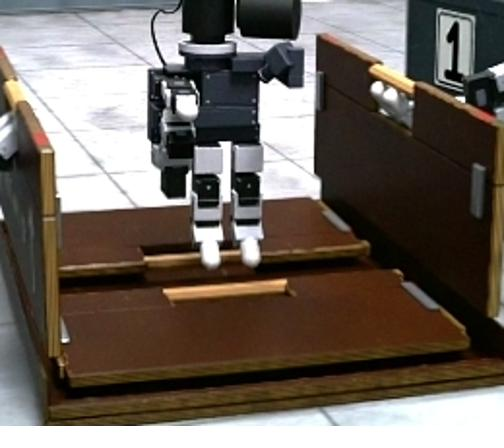

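move --arm2 '{"target": [0.078, -0.054, 0.128, 0.0, 0.7408, 0.6717, 0.0], "speed": 0.12}'

move --arm2 '{"target": [0.150, -0.054, 0.125, 0.0, 0.7408, 0.6717, 0.0], "speed": 0.1}'

move --arm2 '{"target": [0.165, -0.058, 0.165, 0.0, 0.7408, 0.6717, 0.0], "speed": 0.08, "joints": {"hand_ring_dip": -0.05, "hand_middle_dip": -0.05}}'

move --arm2 '{"joints": {"hand_ring_dip": -0.4, "hand_middle_dip": -0.4, "hand_ring_mcp": 0.66, "hand_middle_mcp": 0.66}}' --cameras '["cam_low"]'

zoom_image --camera "cam_low" --region '[340, 210, 600, 430]'

Scene clock: 1615.77 s.
Joint torques (N m): arm1=[-0.56 -18.26 -0.32 1.59 0.37 -0.16] | arm2=[-1.79 -16.62 7.99 0.31 0.38 0.13] | arm3=[2.84 -2.84 10 0.65 -0.01 0.14] | arm4=[-1.49 -16.03 1.09 1.84 0.14 -0.04]
Heat: arm1: hottest joint2_rad 33 °C; arm2: hottest joint3_rad 49 °C; arm3: hottest joint3_rad 41 °C; arm4: hottest joint2_rad 29 °C.
move: arm2 off_target
Joint velocities: within noise
arm1, arm3: as last shown
arm2.joint_positions: joint1_rad=-0.403 joint2_rad=+2.488 joint3_rad=+1.756 joint4_rad=-0.837 joint5_rad=-0.005 joint6_rad=+1.110 hand_index_mcp=-0.530 hand_index_abd=-0.003 hand_index_pip=-0.297 hand_index_dip=-0.703 hand_middle_mcp=+0.751 hand_middle_abd=-0.002 hand_middle_pip=+0.579 hand_middle_dip=+0.041 hand_ring_mcp=+0.750 hand_ring_abd=+0.001 hand_ring_pip=+0.575 hand_ring_dip=+0.042 hand_thumb_cmc=-0.499 hand_thumb_axl=+0.677 hand_thumb_mcp=+0.223 hand_thumb_ipl=+0.168 hand_current_limit=+0.750 hand_speed=-0.600
arm2.joint_status: not commanded
arm2.hand_state: blocked,goal,goal,goal,goal,goal,goal,goal,goal,goal,goal,goal,goal,goal,goal,goal
arm2.index_mcp_current_ma: 14
arm2.index_abd_current_ma: 0
arm2.index_pip_current_ma: 1
arm2.index_dip_current_ma: 0
arm2.middle_mcp_current_ma: 0
arm2.middle_abd_current_ma: 0
arm2.middle_pip_current_ma: 0
arm2.middle_dip_current_ma: 0
arm2.ring_mcp_current_ma: -1
arm2.ring_abd_current_ma: 0
arm2.ring_pip_current_ma: 0
arm2.ring_dip_current_ma: 0
arm2.thumb_cmc_current_ma: 0
arm2.thumb_axl_current_ma: 0
arm2.thumb_mcp_current_ma: -1
arm2.thumb_ipl_current_ma: 0
arm2.hand_goal_index_mcp: -0.550
arm2.hand_goal_index_abd: 0.000
arm2.hand_goal_index_pip: -0.300
arm2.hand_goal_index_dip: -0.700
arm2.hand_goal_middle_mcp: 0.754
arm2.hand_goal_middle_abd: 0.000
arm2.hand_goal_middle_pip: 0.576
arm2.hand_goal_middle_dip: 0.044
arm2.hand_goal_ring_mcp: 0.754
arm2.hand_goal_ring_abd: 0.000
arm2.hand_goal_ring_pip: 0.576
arm2.hand_goal_ring_dip: 0.044
arm2.hand_goal_thumb_cmc: -0.500
arm2.hand_goal_thumb_axl: 0.678
arm2.hand_goal_thumb_mcp: 0.226
arm2.hand_goal_thumb_ipl: 0.168
arm2.hand: x=+0.0815 y=-0.0546 z=+0.1391 quat_wxyz=(-0.002, +0.738, +0.675, +0.002) (m; scene frame)
arm2.hand_target: x=+0.0778 y=-0.0541 z=+0.1282 quat_wxyz=(+0.000, +0.741, +0.672, +0.000) (m; scene frame)
arm2.hand_status: off_target (0.012 m and 0.6 deg from the pose sent, 0.050 m and 0.9 deg at the start)
arm4.joint_positions: joint1_rad=+1.244 joint2_rad=+2.613 joint3_rad=+0.931 joint4_rad=+1.550 joint5_rad=+1.458 joint6_rad=+0.120 hand_index_mcp=+0.795 hand_index_abd=+0.000 hand_index_pip=+0.606 hand_index_dip=-0.011 hand_middle_mcp=+0.765 hand_middle_abd=-0.001 hand_middle_pip=+0.612 hand_middle_dip=+0.048 hand_ring_mcp=-0.358 hand_ring_abd=+0.001 hand_ring_pip=-0.620 hand_ring_dip=-0.488 hand_thumb_cmc=+0.721 hand_thumb_axl=+0.677 hand_thumb_mcp=+0.224 hand_thumb_ipl=+0.168 hand_current_limit=+0.750 hand_speed=-0.600
arm4.joint_status: not commanded
arm4.hand_state: blocked,goal,blocked,blocked,goal,goal,blocked,blocked,goal,goal,goal,goal,goal,goal,goal,goal
arm4.index_mcp_current_ma: 38
arm4.index_abd_current_ma: 0
arm4.index_pip_current_ma: 19
arm4.index_dip_current_ma: 32
arm4.middle_mcp_current_ma: 4
arm4.middle_abd_current_ma: 0
arm4.middle_pip_current_ma: 27
arm4.middle_dip_current_ma: 46
arm4.ring_mcp_current_ma: 0
arm4.ring_abd_current_ma: 0
arm4.ring_pip_current_ma: 0
arm4.ring_dip_current_ma: 0
arm4.thumb_cmc_current_ma: 1
arm4.thumb_axl_current_ma: 0
arm4.thumb_mcp_current_ma: 0
arm4.thumb_ipl_current_ma: 0
arm4.hand_goal_index_mcp: 0.754
arm4.hand_goal_index_abd: 0.000
arm4.hand_goal_index_pip: 0.576
arm4.hand_goal_index_dip: -0.050
arm4.hand_goal_middle_mcp: 0.754
arm4.hand_goal_middle_abd: 0.000
arm4.hand_goal_middle_pip: 0.576
arm4.hand_goal_middle_dip: 0.000
arm4.hand_goal_ring_mcp: -0.360
arm4.hand_goal_ring_abd: 0.000
arm4.hand_goal_ring_pip: -0.620
arm4.hand_goal_ring_dip: -0.490
arm4.hand_goal_thumb_cmc: 0.714
arm4.hand_goal_thumb_axl: 0.678
arm4.hand_goal_thumb_mcp: 0.226
arm4.hand_goal_thumb_ipl: 0.168
arm4.hand: x=-0.0192 y=-0.3121 z=+0.2885 quat_wxyz=(+0.036, +0.023, +0.711, +0.702) (m; scene frame)
arm4.hand_target: x=-0.0159 y=-0.3052 z=+0.2860 quat_wxyz=(+0.035, +0.035, +0.710, +0.703) (m; scene frame)
arm4.hand_status: not commanded
pictures: none

Scene clock: 1617.23 s.
Joint torques (N m): arm1=[-0.5 -18.26 -0.31 1.59 0.38 -0.16] | arm2=[-6.24 -15.09 12.53 1.14 1.16 -0.11] | arm3=[2.78 -2.84 10.02 0.66 -0.01 0.15] | arm4=[-1.44 -16.09 1.05 1.77 0.14 -0.03]
Heat: arm1: hottest joint2_rad 33 °C; arm2: hottest joint3_rad 48 °C; arm3: hottest joint3_rad 41 °C; arm4: hottest joint2_rad 29 °C.
move: arm2 off_target
Joint velocities: within noise
arm1, arm3, arm4: as last shown
arm2.joint_positions: joint1_rad=-0.441 joint2_rad=+2.541 joint3_rad=+1.884 joint4_rad=-0.951 joint5_rad=-0.024 joint6_rad=+1.044 hand_index_mcp=-0.530 hand_index_abd=-0.003 hand_index_pip=-0.297 hand_index_dip=-0.703 hand_middle_mcp=+0.793 hand_middle_abd=+0.010 hand_middle_pip=+0.598 hand_middle_dip=+0.052 hand_ring_mcp=+0.817 hand_ring_abd=+0.026 hand_ring_pip=+0.602 hand_ring_dip=+0.046 hand_thumb_cmc=-0.499 hand_thumb_axl=+0.677 hand_thumb_mcp=+0.223 hand_thumb_ipl=+0.168 hand_current_limit=+0.750 hand_speed=-0.600
arm2.joint_status: not commanded
arm2.hand_state: blocked,goal,goal,goal,blocked,goal,blocked,goal,blocked,blocked,blocked,goal,goal,goal,goal,goal
arm2.index_mcp_current_ma: 13
arm2.index_abd_current_ma: 0
arm2.index_pip_current_ma: 1
arm2.index_dip_current_ma: 0
arm2.middle_mcp_current_ma: 43
arm2.middle_abd_current_ma: 3
arm2.middle_pip_current_ma: 14
arm2.middle_dip_current_ma: 2
arm2.ring_mcp_current_ma: 99
arm2.ring_abd_current_ma: 15
arm2.ring_pip_current_ma: 19
arm2.ring_dip_current_ma: 0
arm2.thumb_cmc_current_ma: 0
arm2.thumb_axl_current_ma: 0
arm2.thumb_mcp_current_ma: -1
arm2.thumb_ipl_current_ma: 0
arm2.hand_goal_index_mcp: -0.550
arm2.hand_goal_index_abd: 0.000
arm2.hand_goal_index_pip: -0.300
arm2.hand_goal_index_dip: -0.700
arm2.hand_goal_middle_mcp: 0.754
arm2.hand_goal_middle_abd: 0.000
arm2.hand_goal_middle_pip: 0.576
arm2.hand_goal_middle_dip: 0.044
arm2.hand_goal_ring_mcp: 0.754
arm2.hand_goal_ring_abd: 0.000
arm2.hand_goal_ring_pip: 0.576
arm2.hand_goal_ring_dip: 0.044
arm2.hand_goal_thumb_cmc: -0.500
arm2.hand_goal_thumb_axl: 0.678
arm2.hand_goal_thumb_mcp: 0.226
arm2.hand_goal_thumb_ipl: 0.168
arm2.hand: x=+0.1100 y=-0.0496 z=+0.1405 quat_wxyz=(-0.006, +0.728, +0.685, -0.019) (m; scene frame)
arm2.hand_target: x=+0.1476 y=-0.0570 z=+0.1269 quat_wxyz=(+0.000, +0.741, +0.672, +0.000) (m; scene frame)
arm2.hand_status: off_target (0.043 m and 3.2 deg from the pose sent, 0.070 m and 0.6 deg at the start)
pictures: none

Scene clock: 1618.33 s.
Joint torques (N m): arm1=[-0.5 -18.14 -0.31 1.58 0.37 -0.16] | arm2=[-7.3 -19.25 12.42 -0.61 1.48 0.03] | arm3=[2.78 -2.84 10.02 0.65 0 0.14] | arm4=[-1.49 -16.09 1.07 1.78 0.14 -0.03]
Heat: arm1: hottest joint2_rad 33 °C; arm2: hottest joint3_rad 48 °C; arm3: hottest joint3_rad 41 °C; arm4: hottest joint2_rad 29 °C.
move: arm2 off_target
Joint velocities: within noise
arm1, arm3, arm4: as last shown
arm2.joint_positions: joint1_rad=-0.450 joint2_rad=+2.545 joint3_rad=+1.893 joint4_rad=-0.977 joint5_rad=-0.031 joint6_rad=+1.010 hand_index_mcp=-0.530 hand_index_abd=-0.003 hand_index_pip=-0.297 hand_index_dip=-0.703 hand_middle_mcp=+0.804 hand_middle_abd=-0.022 hand_middle_pip=+0.614 hand_middle_dip=-0.023 hand_ring_mcp=+0.804 hand_ring_abd=-0.015 hand_ring_pip=+0.598 hand_ring_dip=-0.039 hand_thumb_cmc=-0.499 hand_thumb_axl=+0.677 hand_thumb_mcp=+0.223 hand_thumb_ipl=+0.168 hand_current_limit=+0.750 hand_speed=-0.600
arm2.joint_status: hand_middle_dip off_target (ended at -0.023, target -0.050); the others done
arm2.hand_state: goal,goal,goal,goal,blocked,blocked,blocked,blocked,blocked,goal,blocked,goal,goal,goal,goal,goal
arm2.index_mcp_current_ma: 13
arm2.index_abd_current_ma: 0
arm2.index_pip_current_ma: 1
arm2.index_dip_current_ma: 0
arm2.middle_mcp_current_ma: 66
arm2.middle_abd_current_ma: -11
arm2.middle_pip_current_ma: 36
arm2.middle_dip_current_ma: 20
arm2.ring_mcp_current_ma: 65
arm2.ring_abd_current_ma: -6
arm2.ring_pip_current_ma: 14
arm2.ring_dip_current_ma: 4
arm2.thumb_cmc_current_ma: 0
arm2.thumb_axl_current_ma: 0
arm2.thumb_mcp_current_ma: -1
arm2.thumb_ipl_current_ma: 0
arm2.hand_goal_index_mcp: -0.550
arm2.hand_goal_index_abd: 0.000
arm2.hand_goal_index_pip: -0.300
arm2.hand_goal_index_dip: -0.700
arm2.hand_goal_middle_mcp: 0.754
arm2.hand_goal_middle_abd: 0.000
arm2.hand_goal_middle_pip: 0.576
arm2.hand_goal_middle_dip: -0.050
arm2.hand_goal_ring_mcp: 0.754
arm2.hand_goal_ring_abd: 0.000
arm2.hand_goal_ring_pip: 0.576
arm2.hand_goal_ring_dip: -0.050
arm2.hand_goal_thumb_cmc: -0.500
arm2.hand_goal_thumb_axl: 0.678
arm2.hand_goal_thumb_mcp: 0.226
arm2.hand_goal_thumb_ipl: 0.168
arm2.hand: x=+0.1124 y=-0.0525 z=+0.1399 quat_wxyz=(-0.008, +0.719, +0.694, -0.030) (m; scene frame)
arm2.hand_target: x=+0.1627 y=-0.0609 z=+0.1661 quat_wxyz=(+0.001, +0.741, +0.672, +0.000) (m; scene frame)
arm2.hand_status: off_target (0.059 m and 5.0 deg from the pose sent, 0.061 m and 3.2 deg at the start)
pictures: none

Scene clock: 1619.07 s.
Joint torques (N m): arm1=[-0.5 -18.2 -0.29 1.58 0.37 -0.16] | arm2=[-7.3 -19.14 12.38 -0.35 2.17 0.17] | arm3=[2.84 -2.9 10.02 0.68 0 0.14] | arm4=[-1.44 -15.79 1.05 1.8 0.15 -0.03]
Heat: arm1: hottest joint2_rad 33 °C; arm2: hottest joint3_rad 48 °C; arm3: hottest joint3_rad 41 °C; arm4: hottest joint2_rad 29 °C.
move: arm2 off_target
Joint velocities: within noise
arm1, arm4: as last shown
arm2.joint_positions: joint1_rad=-0.449 joint2_rad=+2.545 joint3_rad=+1.893 joint4_rad=-0.985 joint5_rad=-0.047 joint6_rad=+0.998 hand_index_mcp=-0.530 hand_index_abd=-0.003 hand_index_pip=-0.297 hand_index_dip=-0.703 hand_middle_mcp=+0.787 hand_middle_abd=-0.028 hand_middle_pip=+0.628 hand_middle_dip=-0.342 hand_ring_mcp=+0.777 hand_ring_abd=-0.021 hand_ring_pip=+0.611 hand_ring_dip=-0.353 hand_thumb_cmc=-0.499 hand_thumb_axl=+0.677 hand_thumb_mcp=+0.223 hand_thumb_ipl=+0.168 hand_current_limit=+0.750 hand_speed=-0.600
arm2.joint_status: hand_middle_mcp off_target (ended at +0.787, target +0.660); hand_middle_dip off_target (ended at -0.342, target -0.400); hand_ring_mcp off_target (ended at +0.777, target +0.660); hand_ring_dip off_target (ended at -0.353, target -0.400)
arm2.hand_state: goal,goal,goal,goal,blocked,blocked,blocked,blocked,blocked,blocked,blocked,blocked,goal,goal,goal,goal
arm2.index_mcp_current_ma: 13
arm2.index_abd_current_ma: 0
arm2.index_pip_current_ma: 1
arm2.index_dip_current_ma: 0
arm2.middle_mcp_current_ma: 333
arm2.middle_abd_current_ma: -17
arm2.middle_pip_current_ma: 62
arm2.middle_dip_current_ma: 76
arm2.ring_mcp_current_ma: 288
arm2.ring_abd_current_ma: -10
arm2.ring_pip_current_ma: 31
arm2.ring_dip_current_ma: 54
arm2.thumb_cmc_current_ma: 0
arm2.thumb_axl_current_ma: 0
arm2.thumb_mcp_current_ma: -1
arm2.thumb_ipl_current_ma: 0
arm2.hand_goal_index_mcp: -0.550
arm2.hand_goal_index_abd: 0.000
arm2.hand_goal_index_pip: -0.300
arm2.hand_goal_index_dip: -0.700
arm2.hand_goal_middle_mcp: 0.660
arm2.hand_goal_middle_abd: 0.000
arm2.hand_goal_middle_pip: 0.576
arm2.hand_goal_middle_dip: -0.400
arm2.hand_goal_ring_mcp: 0.660
arm2.hand_goal_ring_abd: 0.000
arm2.hand_goal_ring_pip: 0.576
arm2.hand_goal_ring_dip: -0.400
arm2.hand_goal_thumb_cmc: -0.500
arm2.hand_goal_thumb_axl: 0.678
arm2.hand_goal_thumb_mcp: 0.226
arm2.hand_goal_thumb_ipl: 0.168
arm2.hand: x=+0.1090 y=-0.0514 z=+0.1385 quat_wxyz=(-0.016, +0.715, +0.698, -0.035) (m; scene frame)
arm2.hand_target: x=+0.1627 y=-0.0610 z=+0.1661 quat_wxyz=(+0.001, +0.741, +0.672, +0.000) (m; scene frame)
arm2.hand_status: not commanded
arm3.joint_positions: joint1_rad=-0.092 joint2_rad=+0.887 joint3_rad=+0.765 joint4_rad=-1.197 joint5_rad=-0.026 joint6_rad=-0.119 hand_index_mcp=+0.755 hand_index_abd=+0.002 hand_index_pip=+0.574 hand_index_dip=+0.693 hand_middle_mcp=+0.755 hand_middle_abd=+0.002 hand_middle_pip=+0.574 hand_middle_dip=+0.693 hand_ring_mcp=-0.342 hand_ring_abd=+0.000 hand_ring_pip=-0.618 hand_ring_dip=-0.487 hand_thumb_cmc=-0.498 hand_thumb_axl=+0.677 hand_thumb_mcp=+0.223 hand_thumb_ipl=+0.168 hand_current_limit=+0.750 hand_speed=-0.600
arm3.joint_status: not commanded
arm3.hand_state: goal,goal,goal,goal,goal,goal,goal,goal,goal,goal,goal,goal,goal,goal,goal,goal
arm3.index_mcp_current_ma: 0
arm3.index_abd_current_ma: 0
arm3.index_pip_current_ma: 0
arm3.index_dip_current_ma: 0
arm3.middle_mcp_current_ma: 0
arm3.middle_abd_current_ma: 0
arm3.middle_pip_current_ma: 0
arm3.middle_dip_current_ma: 0
arm3.ring_mcp_current_ma: 11
arm3.ring_abd_current_ma: 0
arm3.ring_pip_current_ma: 0
arm3.ring_dip_current_ma: 0
arm3.thumb_cmc_current_ma: 0
arm3.thumb_axl_current_ma: 0
arm3.thumb_mcp_current_ma: -1
arm3.thumb_ipl_current_ma: 0
arm3.hand_goal_index_mcp: 0.754
arm3.hand_goal_index_abd: 0.000
arm3.hand_goal_index_pip: 0.576
arm3.hand_goal_index_dip: 0.696
arm3.hand_goal_middle_mcp: 0.754
arm3.hand_goal_middle_abd: 0.000
arm3.hand_goal_middle_pip: 0.576
arm3.hand_goal_middle_dip: 0.696
arm3.hand_goal_ring_mcp: -0.360
arm3.hand_goal_ring_abd: 0.000
arm3.hand_goal_ring_pip: -0.620
arm3.hand_goal_ring_dip: -0.490
arm3.hand_goal_thumb_cmc: -0.500
arm3.hand_goal_thumb_axl: 0.678
arm3.hand_goal_thumb_mcp: 0.226
arm3.hand_goal_thumb_ipl: 0.168
arm3.hand: x=+0.2567 y=+0.2191 z=+0.5784 quat_wxyz=(+0.131, +0.990, -0.047, -0.007) (m; scene frame)
arm3.hand_target: x=+0.2599 y=+0.2200 z=+0.5801 quat_wxyz=(+0.131, +0.990, -0.048, -0.006) (m; scene frame)
arm3.hand_status: not commanded
pictures: cam_low

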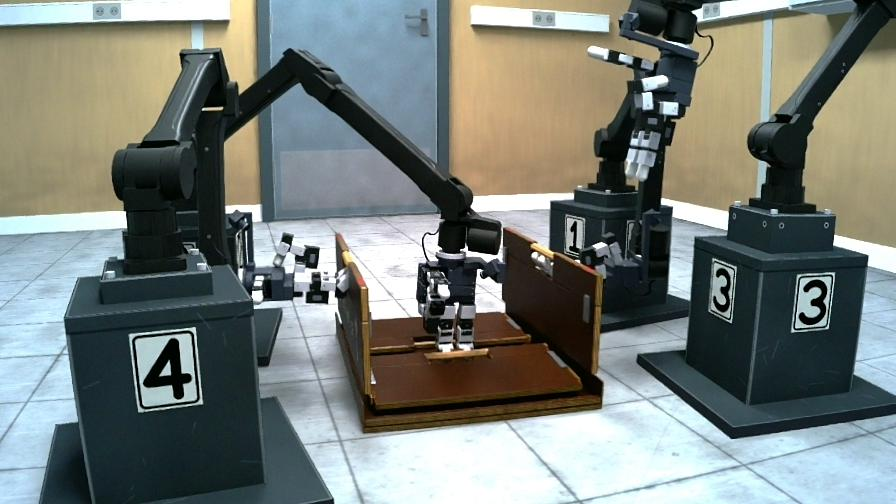

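Scaled by 1.938.

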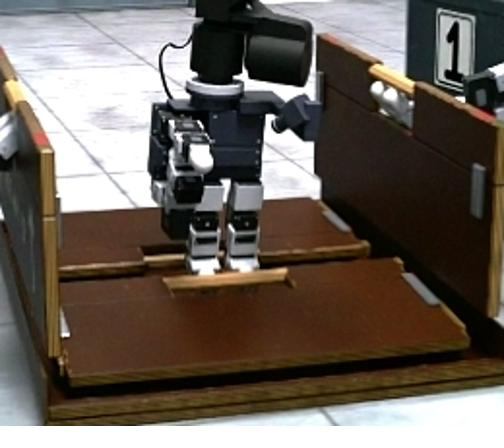

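move --arm2 '{"target": [0.165, -0.060, 0.190, 0.0, 0.7408, 0.6717, 0.0], "speed": 0.06, "joints": {"hand_ring_dip": -0.6, "hand_middle_dip": -0.6}}'

move --arm2 '{"joints": {"hand_ring_dip": -0.9, "hand_middle_dip": -0.9, "hand_ring_mcp": 0.7, "hand_middle_mcp": 0.7}}' --cameras '["cam_low"]'

zoom_image --camera "cam_low" --region '[340, 210, 600, 430]'

Scene clock: 1624.67 s.
Joint torques (N m): arm1=[-0.5 -18.2 -0.32 1.59 0.37 -0.16] | arm2=[-7.53 -21.66 11.11 -0.54 1.95 0.21] | arm3=[2.84 -2.84 10.03 0.66 -0.01 0.14] | arm4=[-1.55 -15.91 1.06 1.78 0.15 -0.03]
Heat: arm1: hottest joint2_rad 33 °C; arm2: hottest joint3_rad 48 °C; arm3: hottest joint3_rad 41 °C; arm4: hottest joint2_rad 29 °C.
move: arm2 off_target
Joint velocities: within noise
arm1, arm3, arm4: as last shown
arm2.joint_positions: joint1_rad=-0.449 joint2_rad=+2.537 joint3_rad=+1.893 joint4_rad=-1.009 joint5_rad=-0.042 joint6_rad=+0.994 hand_index_mcp=-0.530 hand_index_abd=-0.003 hand_index_pip=-0.297 hand_index_dip=-0.703 hand_middle_mcp=+0.775 hand_middle_abd=-0.028 hand_middle_pip=+0.629 hand_middle_dip=-0.561 hand_ring_mcp=+0.750 hand_ring_abd=-0.021 hand_ring_pip=+0.611 hand_ring_dip=-0.573 hand_thumb_cmc=-0.499 hand_thumb_axl=+0.677 hand_thumb_mcp=+0.223 hand_thumb_ipl=+0.168 hand_current_limit=+0.750 hand_speed=-0.600
arm2.joint_status: hand_middle_dip off_target (ended at -0.561, target -0.600); hand_ring_dip off_target (ended at -0.573, target -0.600)
arm2.hand_state: goal,goal,goal,goal,blocked,blocked,blocked,blocked,blocked,blocked,blocked,blocked,goal,goal,goal,goal
arm2.index_mcp_current_ma: 13
arm2.index_abd_current_ma: 0
arm2.index_pip_current_ma: 1
arm2.index_dip_current_ma: 0
arm2.middle_mcp_current_ma: 280
arm2.middle_abd_current_ma: -17
arm2.middle_pip_current_ma: 65
arm2.middle_dip_current_ma: 38
arm2.ring_mcp_current_ma: 183
arm2.ring_abd_current_ma: -10
arm2.ring_pip_current_ma: 31
arm2.ring_dip_current_ma: 20
arm2.thumb_cmc_current_ma: 0
arm2.thumb_axl_current_ma: 0
arm2.thumb_mcp_current_ma: -1
arm2.thumb_ipl_current_ma: 0
arm2.hand_goal_index_mcp: -0.550
arm2.hand_goal_index_abd: 0.000
arm2.hand_goal_index_pip: -0.300
arm2.hand_goal_index_dip: -0.700
arm2.hand_goal_middle_mcp: 0.660
arm2.hand_goal_middle_abd: 0.000
arm2.hand_goal_middle_pip: 0.576
arm2.hand_goal_middle_dip: -0.600
arm2.hand_goal_ring_mcp: 0.660
arm2.hand_goal_ring_abd: 0.000
arm2.hand_goal_ring_pip: 0.576
arm2.hand_goal_ring_dip: -0.600
arm2.hand_goal_thumb_cmc: -0.500
arm2.hand_goal_thumb_axl: 0.678
arm2.hand_goal_thumb_mcp: 0.226
arm2.hand_goal_thumb_ipl: 0.168
arm2.on_its_own: hand_ring_mcp moved -0.027 toward your old target +0.660
arm2.hand: x=+0.1074 y=-0.0542 z=+0.1437 quat_wxyz=(-0.012, +0.713, +0.699, -0.043) (m; scene frame)
arm2.hand_target: x=+0.1624 y=-0.0630 z=+0.1901 quat_wxyz=(+0.001, +0.741, +0.671, +0.000) (m; scene frame)
arm2.hand_status: off_target (0.074 m and 6.8 deg from the pose sent, 0.077 m and 6.1 deg at the start)
pictures: none

Scene clock: 1625.37 s.
Joint torques (N m): arm1=[-0.56 -18.2 -0.34 1.59 0.38 -0.16] | arm2=[-7.18 -21.42 11.17 -0.53 1.53 0.21] | arm3=[2.78 -2.9 10.02 0.66 0 0.14] | arm4=[-1.44 -16.09 1.09 1.83 0.15 -0.03]
Heat: arm1: hottest joint2_rad 33 °C; arm2: hottest joint3_rad 48 °C; arm3: hottest joint3_rad 41 °C; arm4: hottest joint2_rad 29 °C.
move: arm2 off_target
Joint velocities: within noise
arm1.joint_positions: joint1_rad=+1.139 joint2_rad=+2.634 joint3_rad=+0.947 joint4_rad=+1.563 joint5_rad=+1.384 joint6_rad=+0.125 hand_index_mcp=+0.775 hand_index_abd=-0.003 hand_index_pip=+0.587 hand_index_dip=-0.031 hand_middle_mcp=+0.762 hand_middle_abd=-0.005 hand_middle_pip=+0.585 hand_middle_dip=-0.011 hand_ring_mcp=-0.358 hand_ring_abd=+0.001 hand_ring_pip=-0.620 hand_ring_dip=-0.487 hand_thumb_cmc=+0.721 hand_thumb_axl=+0.677 hand_thumb_mcp=+0.226 hand_thumb_ipl=+0.168 hand_current_limit=+0.750 hand_speed=-0.600
arm1.joint_status: not commanded
arm1.hand_state: blocked,goal,goal,goal,goal,goal,goal,blocked,goal,goal,goal,goal,goal,goal,goal,goal
arm1.index_mcp_current_ma: 10
arm1.index_abd_current_ma: 0
arm1.index_pip_current_ma: 2
arm1.index_dip_current_ma: 7
arm1.middle_mcp_current_ma: 2
arm1.middle_abd_current_ma: 0
arm1.middle_pip_current_ma: 2
arm1.middle_dip_current_ma: 28
arm1.ring_mcp_current_ma: 0
arm1.ring_abd_current_ma: 0
arm1.ring_pip_current_ma: 0
arm1.ring_dip_current_ma: 0
arm1.thumb_cmc_current_ma: 1
arm1.thumb_axl_current_ma: 0
arm1.thumb_mcp_current_ma: 0
arm1.thumb_ipl_current_ma: 0
arm1.hand_goal_index_mcp: 0.754
arm1.hand_goal_index_abd: 0.000
arm1.hand_goal_index_pip: 0.576
arm1.hand_goal_index_dip: -0.050
arm1.hand_goal_middle_mcp: 0.754
arm1.hand_goal_middle_abd: 0.000
arm1.hand_goal_middle_pip: 0.576
arm1.hand_goal_middle_dip: -0.050
arm1.hand_goal_ring_mcp: -0.360
arm1.hand_goal_ring_abd: 0.000
arm1.hand_goal_ring_pip: -0.620
arm1.hand_goal_ring_dip: -0.490
arm1.hand_goal_thumb_cmc: 0.714
arm1.hand_goal_thumb_axl: 0.678
arm1.hand_goal_thumb_mcp: 0.226
arm1.hand_goal_thumb_ipl: 0.168
arm1.hand: x=+0.0271 y=+0.2825 z=+0.2877 quat_wxyz=(+0.698, +0.715, -0.032, -0.026) (m; scene frame)
arm1.hand_target: x=+0.0202 y=+0.2781 z=+0.2889 quat_wxyz=(+0.698, +0.714, -0.037, -0.035) (m; scene frame)
arm1.hand_status: not commanded
arm2.joint_positions: joint1_rad=-0.453 joint2_rad=+2.534 joint3_rad=+1.893 joint4_rad=-1.009 joint5_rad=-0.032 joint6_rad=+0.994 hand_index_mcp=-0.530 hand_index_abd=-0.003 hand_index_pip=-0.297 hand_index_dip=-0.703 hand_middle_mcp=+0.775 hand_middle_abd=-0.027 hand_middle_pip=+0.629 hand_middle_dip=-0.880 hand_ring_mcp=+0.746 hand_ring_abd=-0.018 hand_ring_pip=+0.605 hand_ring_dip=-0.883 hand_thumb_cmc=-0.499 hand_thumb_axl=+0.677 hand_thumb_mcp=+0.223 hand_thumb_ipl=+0.168 hand_current_limit=+0.750 hand_speed=-0.600
arm2.joint_status: hand_middle_mcp off_target (ended at +0.775, target +0.700); hand_ring_mcp off_target (ended at +0.746, target +0.700); the others done
arm2.hand_state: goal,goal,goal,goal,blocked,blocked,blocked,goal,blocked,goal,blocked,goal,goal,goal,goal,goal
arm2.index_mcp_current_ma: 13
arm2.index_abd_current_ma: 0
arm2.index_pip_current_ma: 1
arm2.index_dip_current_ma: 0
arm2.middle_mcp_current_ma: 133
arm2.middle_abd_current_ma: -16
arm2.middle_pip_current_ma: 64
arm2.middle_dip_current_ma: 11
arm2.ring_mcp_current_ma: 55
arm2.ring_abd_current_ma: -8
arm2.ring_pip_current_ma: 23
arm2.ring_dip_current_ma: 9
arm2.thumb_cmc_current_ma: 0
arm2.thumb_axl_current_ma: 0
arm2.thumb_mcp_current_ma: -1
arm2.thumb_ipl_current_ma: 0
arm2.hand_goal_index_mcp: -0.550
arm2.hand_goal_index_abd: 0.000
arm2.hand_goal_index_pip: -0.300
arm2.hand_goal_index_dip: -0.700
arm2.hand_goal_middle_mcp: 0.700
arm2.hand_goal_middle_abd: 0.000
arm2.hand_goal_middle_pip: 0.576
arm2.hand_goal_middle_dip: -0.900
arm2.hand_goal_ring_mcp: 0.700
arm2.hand_goal_ring_abd: 0.000
arm2.hand_goal_ring_pip: 0.576
arm2.hand_goal_ring_dip: -0.900
arm2.hand_goal_thumb_cmc: -0.500
arm2.hand_goal_thumb_axl: 0.678
arm2.hand_goal_thumb_mcp: 0.226
arm2.hand_goal_thumb_ipl: 0.168
arm2.hand: x=+0.1118 y=-0.0564 z=+0.1465 quat_wxyz=(-0.007, +0.715, +0.698, -0.041) (m; scene frame)
arm2.hand_target: x=+0.1624 y=-0.0631 z=+0.1900 quat_wxyz=(+0.001, +0.741, +0.671, +0.000) (m; scene frame)
arm2.hand_status: not commanded
arm3, arm4: as last shown
pictures: cam_low

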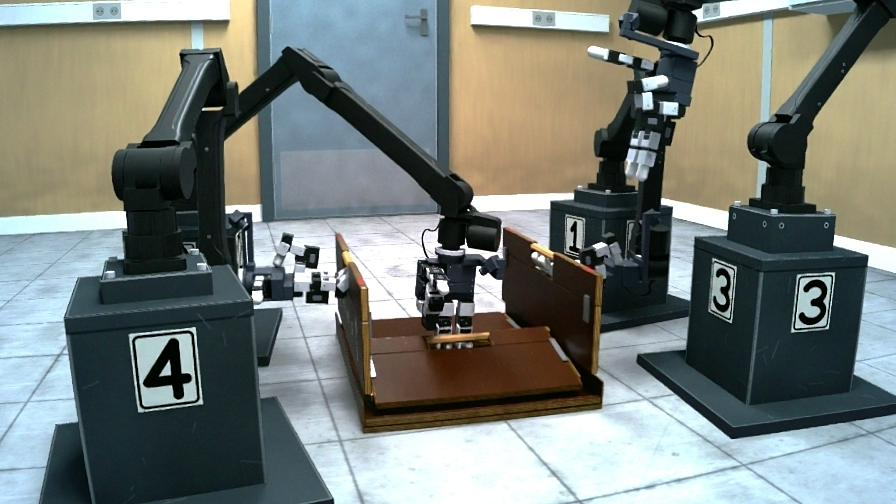

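Scaled by 1.938.

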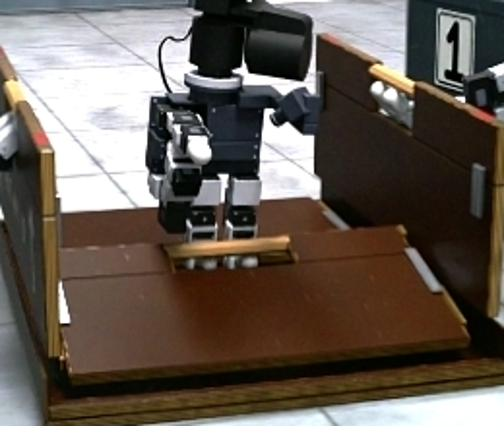

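move --arm2 '{"target": [0.178, -0.064, 0.232, 0.0, 0.7408, 0.6717, 0.0], "speed": 0.08, "joints": {"hand_ring_dip": -0.95, "hand_middle_dip": -0.95}}' --cameras '["cam_low"]'

zoom_image --camera "cam_low" --region '[340, 210, 600, 430]'

move --arm2 '{"target": [0.195, -0.066, 0.262, 0.0, 0.7408, 0.6717, 0.0], "speed": 0.08}' --cameras '["cam_low"]'

zoom_image --camera "cam_low" --region '[340, 210, 600, 430]'

Scene clock: 1631.37 s.
Joint torques (N m): arm1=[-0.5 -18.26 -0.31 1.59 0.37 -0.16] | arm2=[-4.19 -20.95 13.16 -0.62 0.86 0] | arm3=[2.78 -2.9 10 0.65 -0.01 0.14] | arm4=[-1.55 -16.03 1.03 1.83 0.15 -0.02]
Heat: arm1: hottest joint2_rad 33 °C; arm2: hottest joint3_rad 47 °C; arm3: hottest joint3_rad 41 °C; arm4: hottest joint2_rad 29 °C.
move: arm2 off_target
Joint velocities: within noise
arm1, arm3, arm4: as last shown
arm2.joint_positions: joint1_rad=-0.506 joint2_rad=+2.476 joint3_rad=+1.898 joint4_rad=-1.084 joint5_rad=-0.016 joint6_rad=+0.992 hand_index_mcp=-0.530 hand_index_abd=-0.003 hand_index_pip=-0.297 hand_index_dip=-0.703 hand_middle_mcp=+0.745 hand_middle_abd=-0.016 hand_middle_pip=+0.615 hand_middle_dip=-0.933 hand_ring_mcp=+0.714 hand_ring_abd=-0.004 hand_ring_pip=+0.579 hand_ring_dip=-0.946 hand_thumb_cmc=-0.499 hand_thumb_axl=+0.677 hand_thumb_mcp=+0.223 hand_thumb_ipl=+0.168 hand_current_limit=+0.750 hand_speed=-0.600
arm2.joint_status: all done
arm2.hand_state: goal,goal,goal,goal,blocked,goal,blocked,goal,goal,goal,goal,goal,goal,goal,goal,goal
arm2.index_mcp_current_ma: 13
arm2.index_abd_current_ma: 0
arm2.index_pip_current_ma: 1
arm2.index_dip_current_ma: 0
arm2.middle_mcp_current_ma: 55
arm2.middle_abd_current_ma: -7
arm2.middle_pip_current_ma: 38
arm2.middle_dip_current_ma: 9
arm2.ring_mcp_current_ma: 7
arm2.ring_abd_current_ma: -1
arm2.ring_pip_current_ma: 0
arm2.ring_dip_current_ma: 1
arm2.thumb_cmc_current_ma: 0
arm2.thumb_axl_current_ma: 0
arm2.thumb_mcp_current_ma: -1
arm2.thumb_ipl_current_ma: 0
arm2.hand_goal_index_mcp: -0.550
arm2.hand_goal_index_abd: 0.000
arm2.hand_goal_index_pip: -0.300
arm2.hand_goal_index_dip: -0.700
arm2.hand_goal_middle_mcp: 0.700
arm2.hand_goal_middle_abd: 0.000
arm2.hand_goal_middle_pip: 0.576
arm2.hand_goal_middle_dip: -0.950
arm2.hand_goal_ring_mcp: 0.700
arm2.hand_goal_ring_abd: 0.000
arm2.hand_goal_ring_pip: 0.576
arm2.hand_goal_ring_dip: -0.950
arm2.hand_goal_thumb_cmc: -0.500
arm2.hand_goal_thumb_axl: 0.678
arm2.hand_goal_thumb_mcp: 0.226
arm2.hand_goal_thumb_ipl: 0.168
arm2.on_its_own: hand_middle_mcp moved -0.030 toward your old target +0.700; hand_ring_mcp moved -0.031 to your old target +0.700
arm2.hand: x=+0.1413 y=-0.0818 z=+0.1874 quat_wxyz=(+0.001, +0.732, +0.680, -0.045) (m; scene frame)
arm2.hand_target: x=+0.1760 y=-0.0667 z=+0.2333 quat_wxyz=(+0.000, +0.741, +0.672, +0.000) (m; scene frame)
arm2.hand_status: off_target (0.060 m and 5.3 deg from the pose sent, 0.108 m and 6.3 deg at the start)
pictures: cam_low

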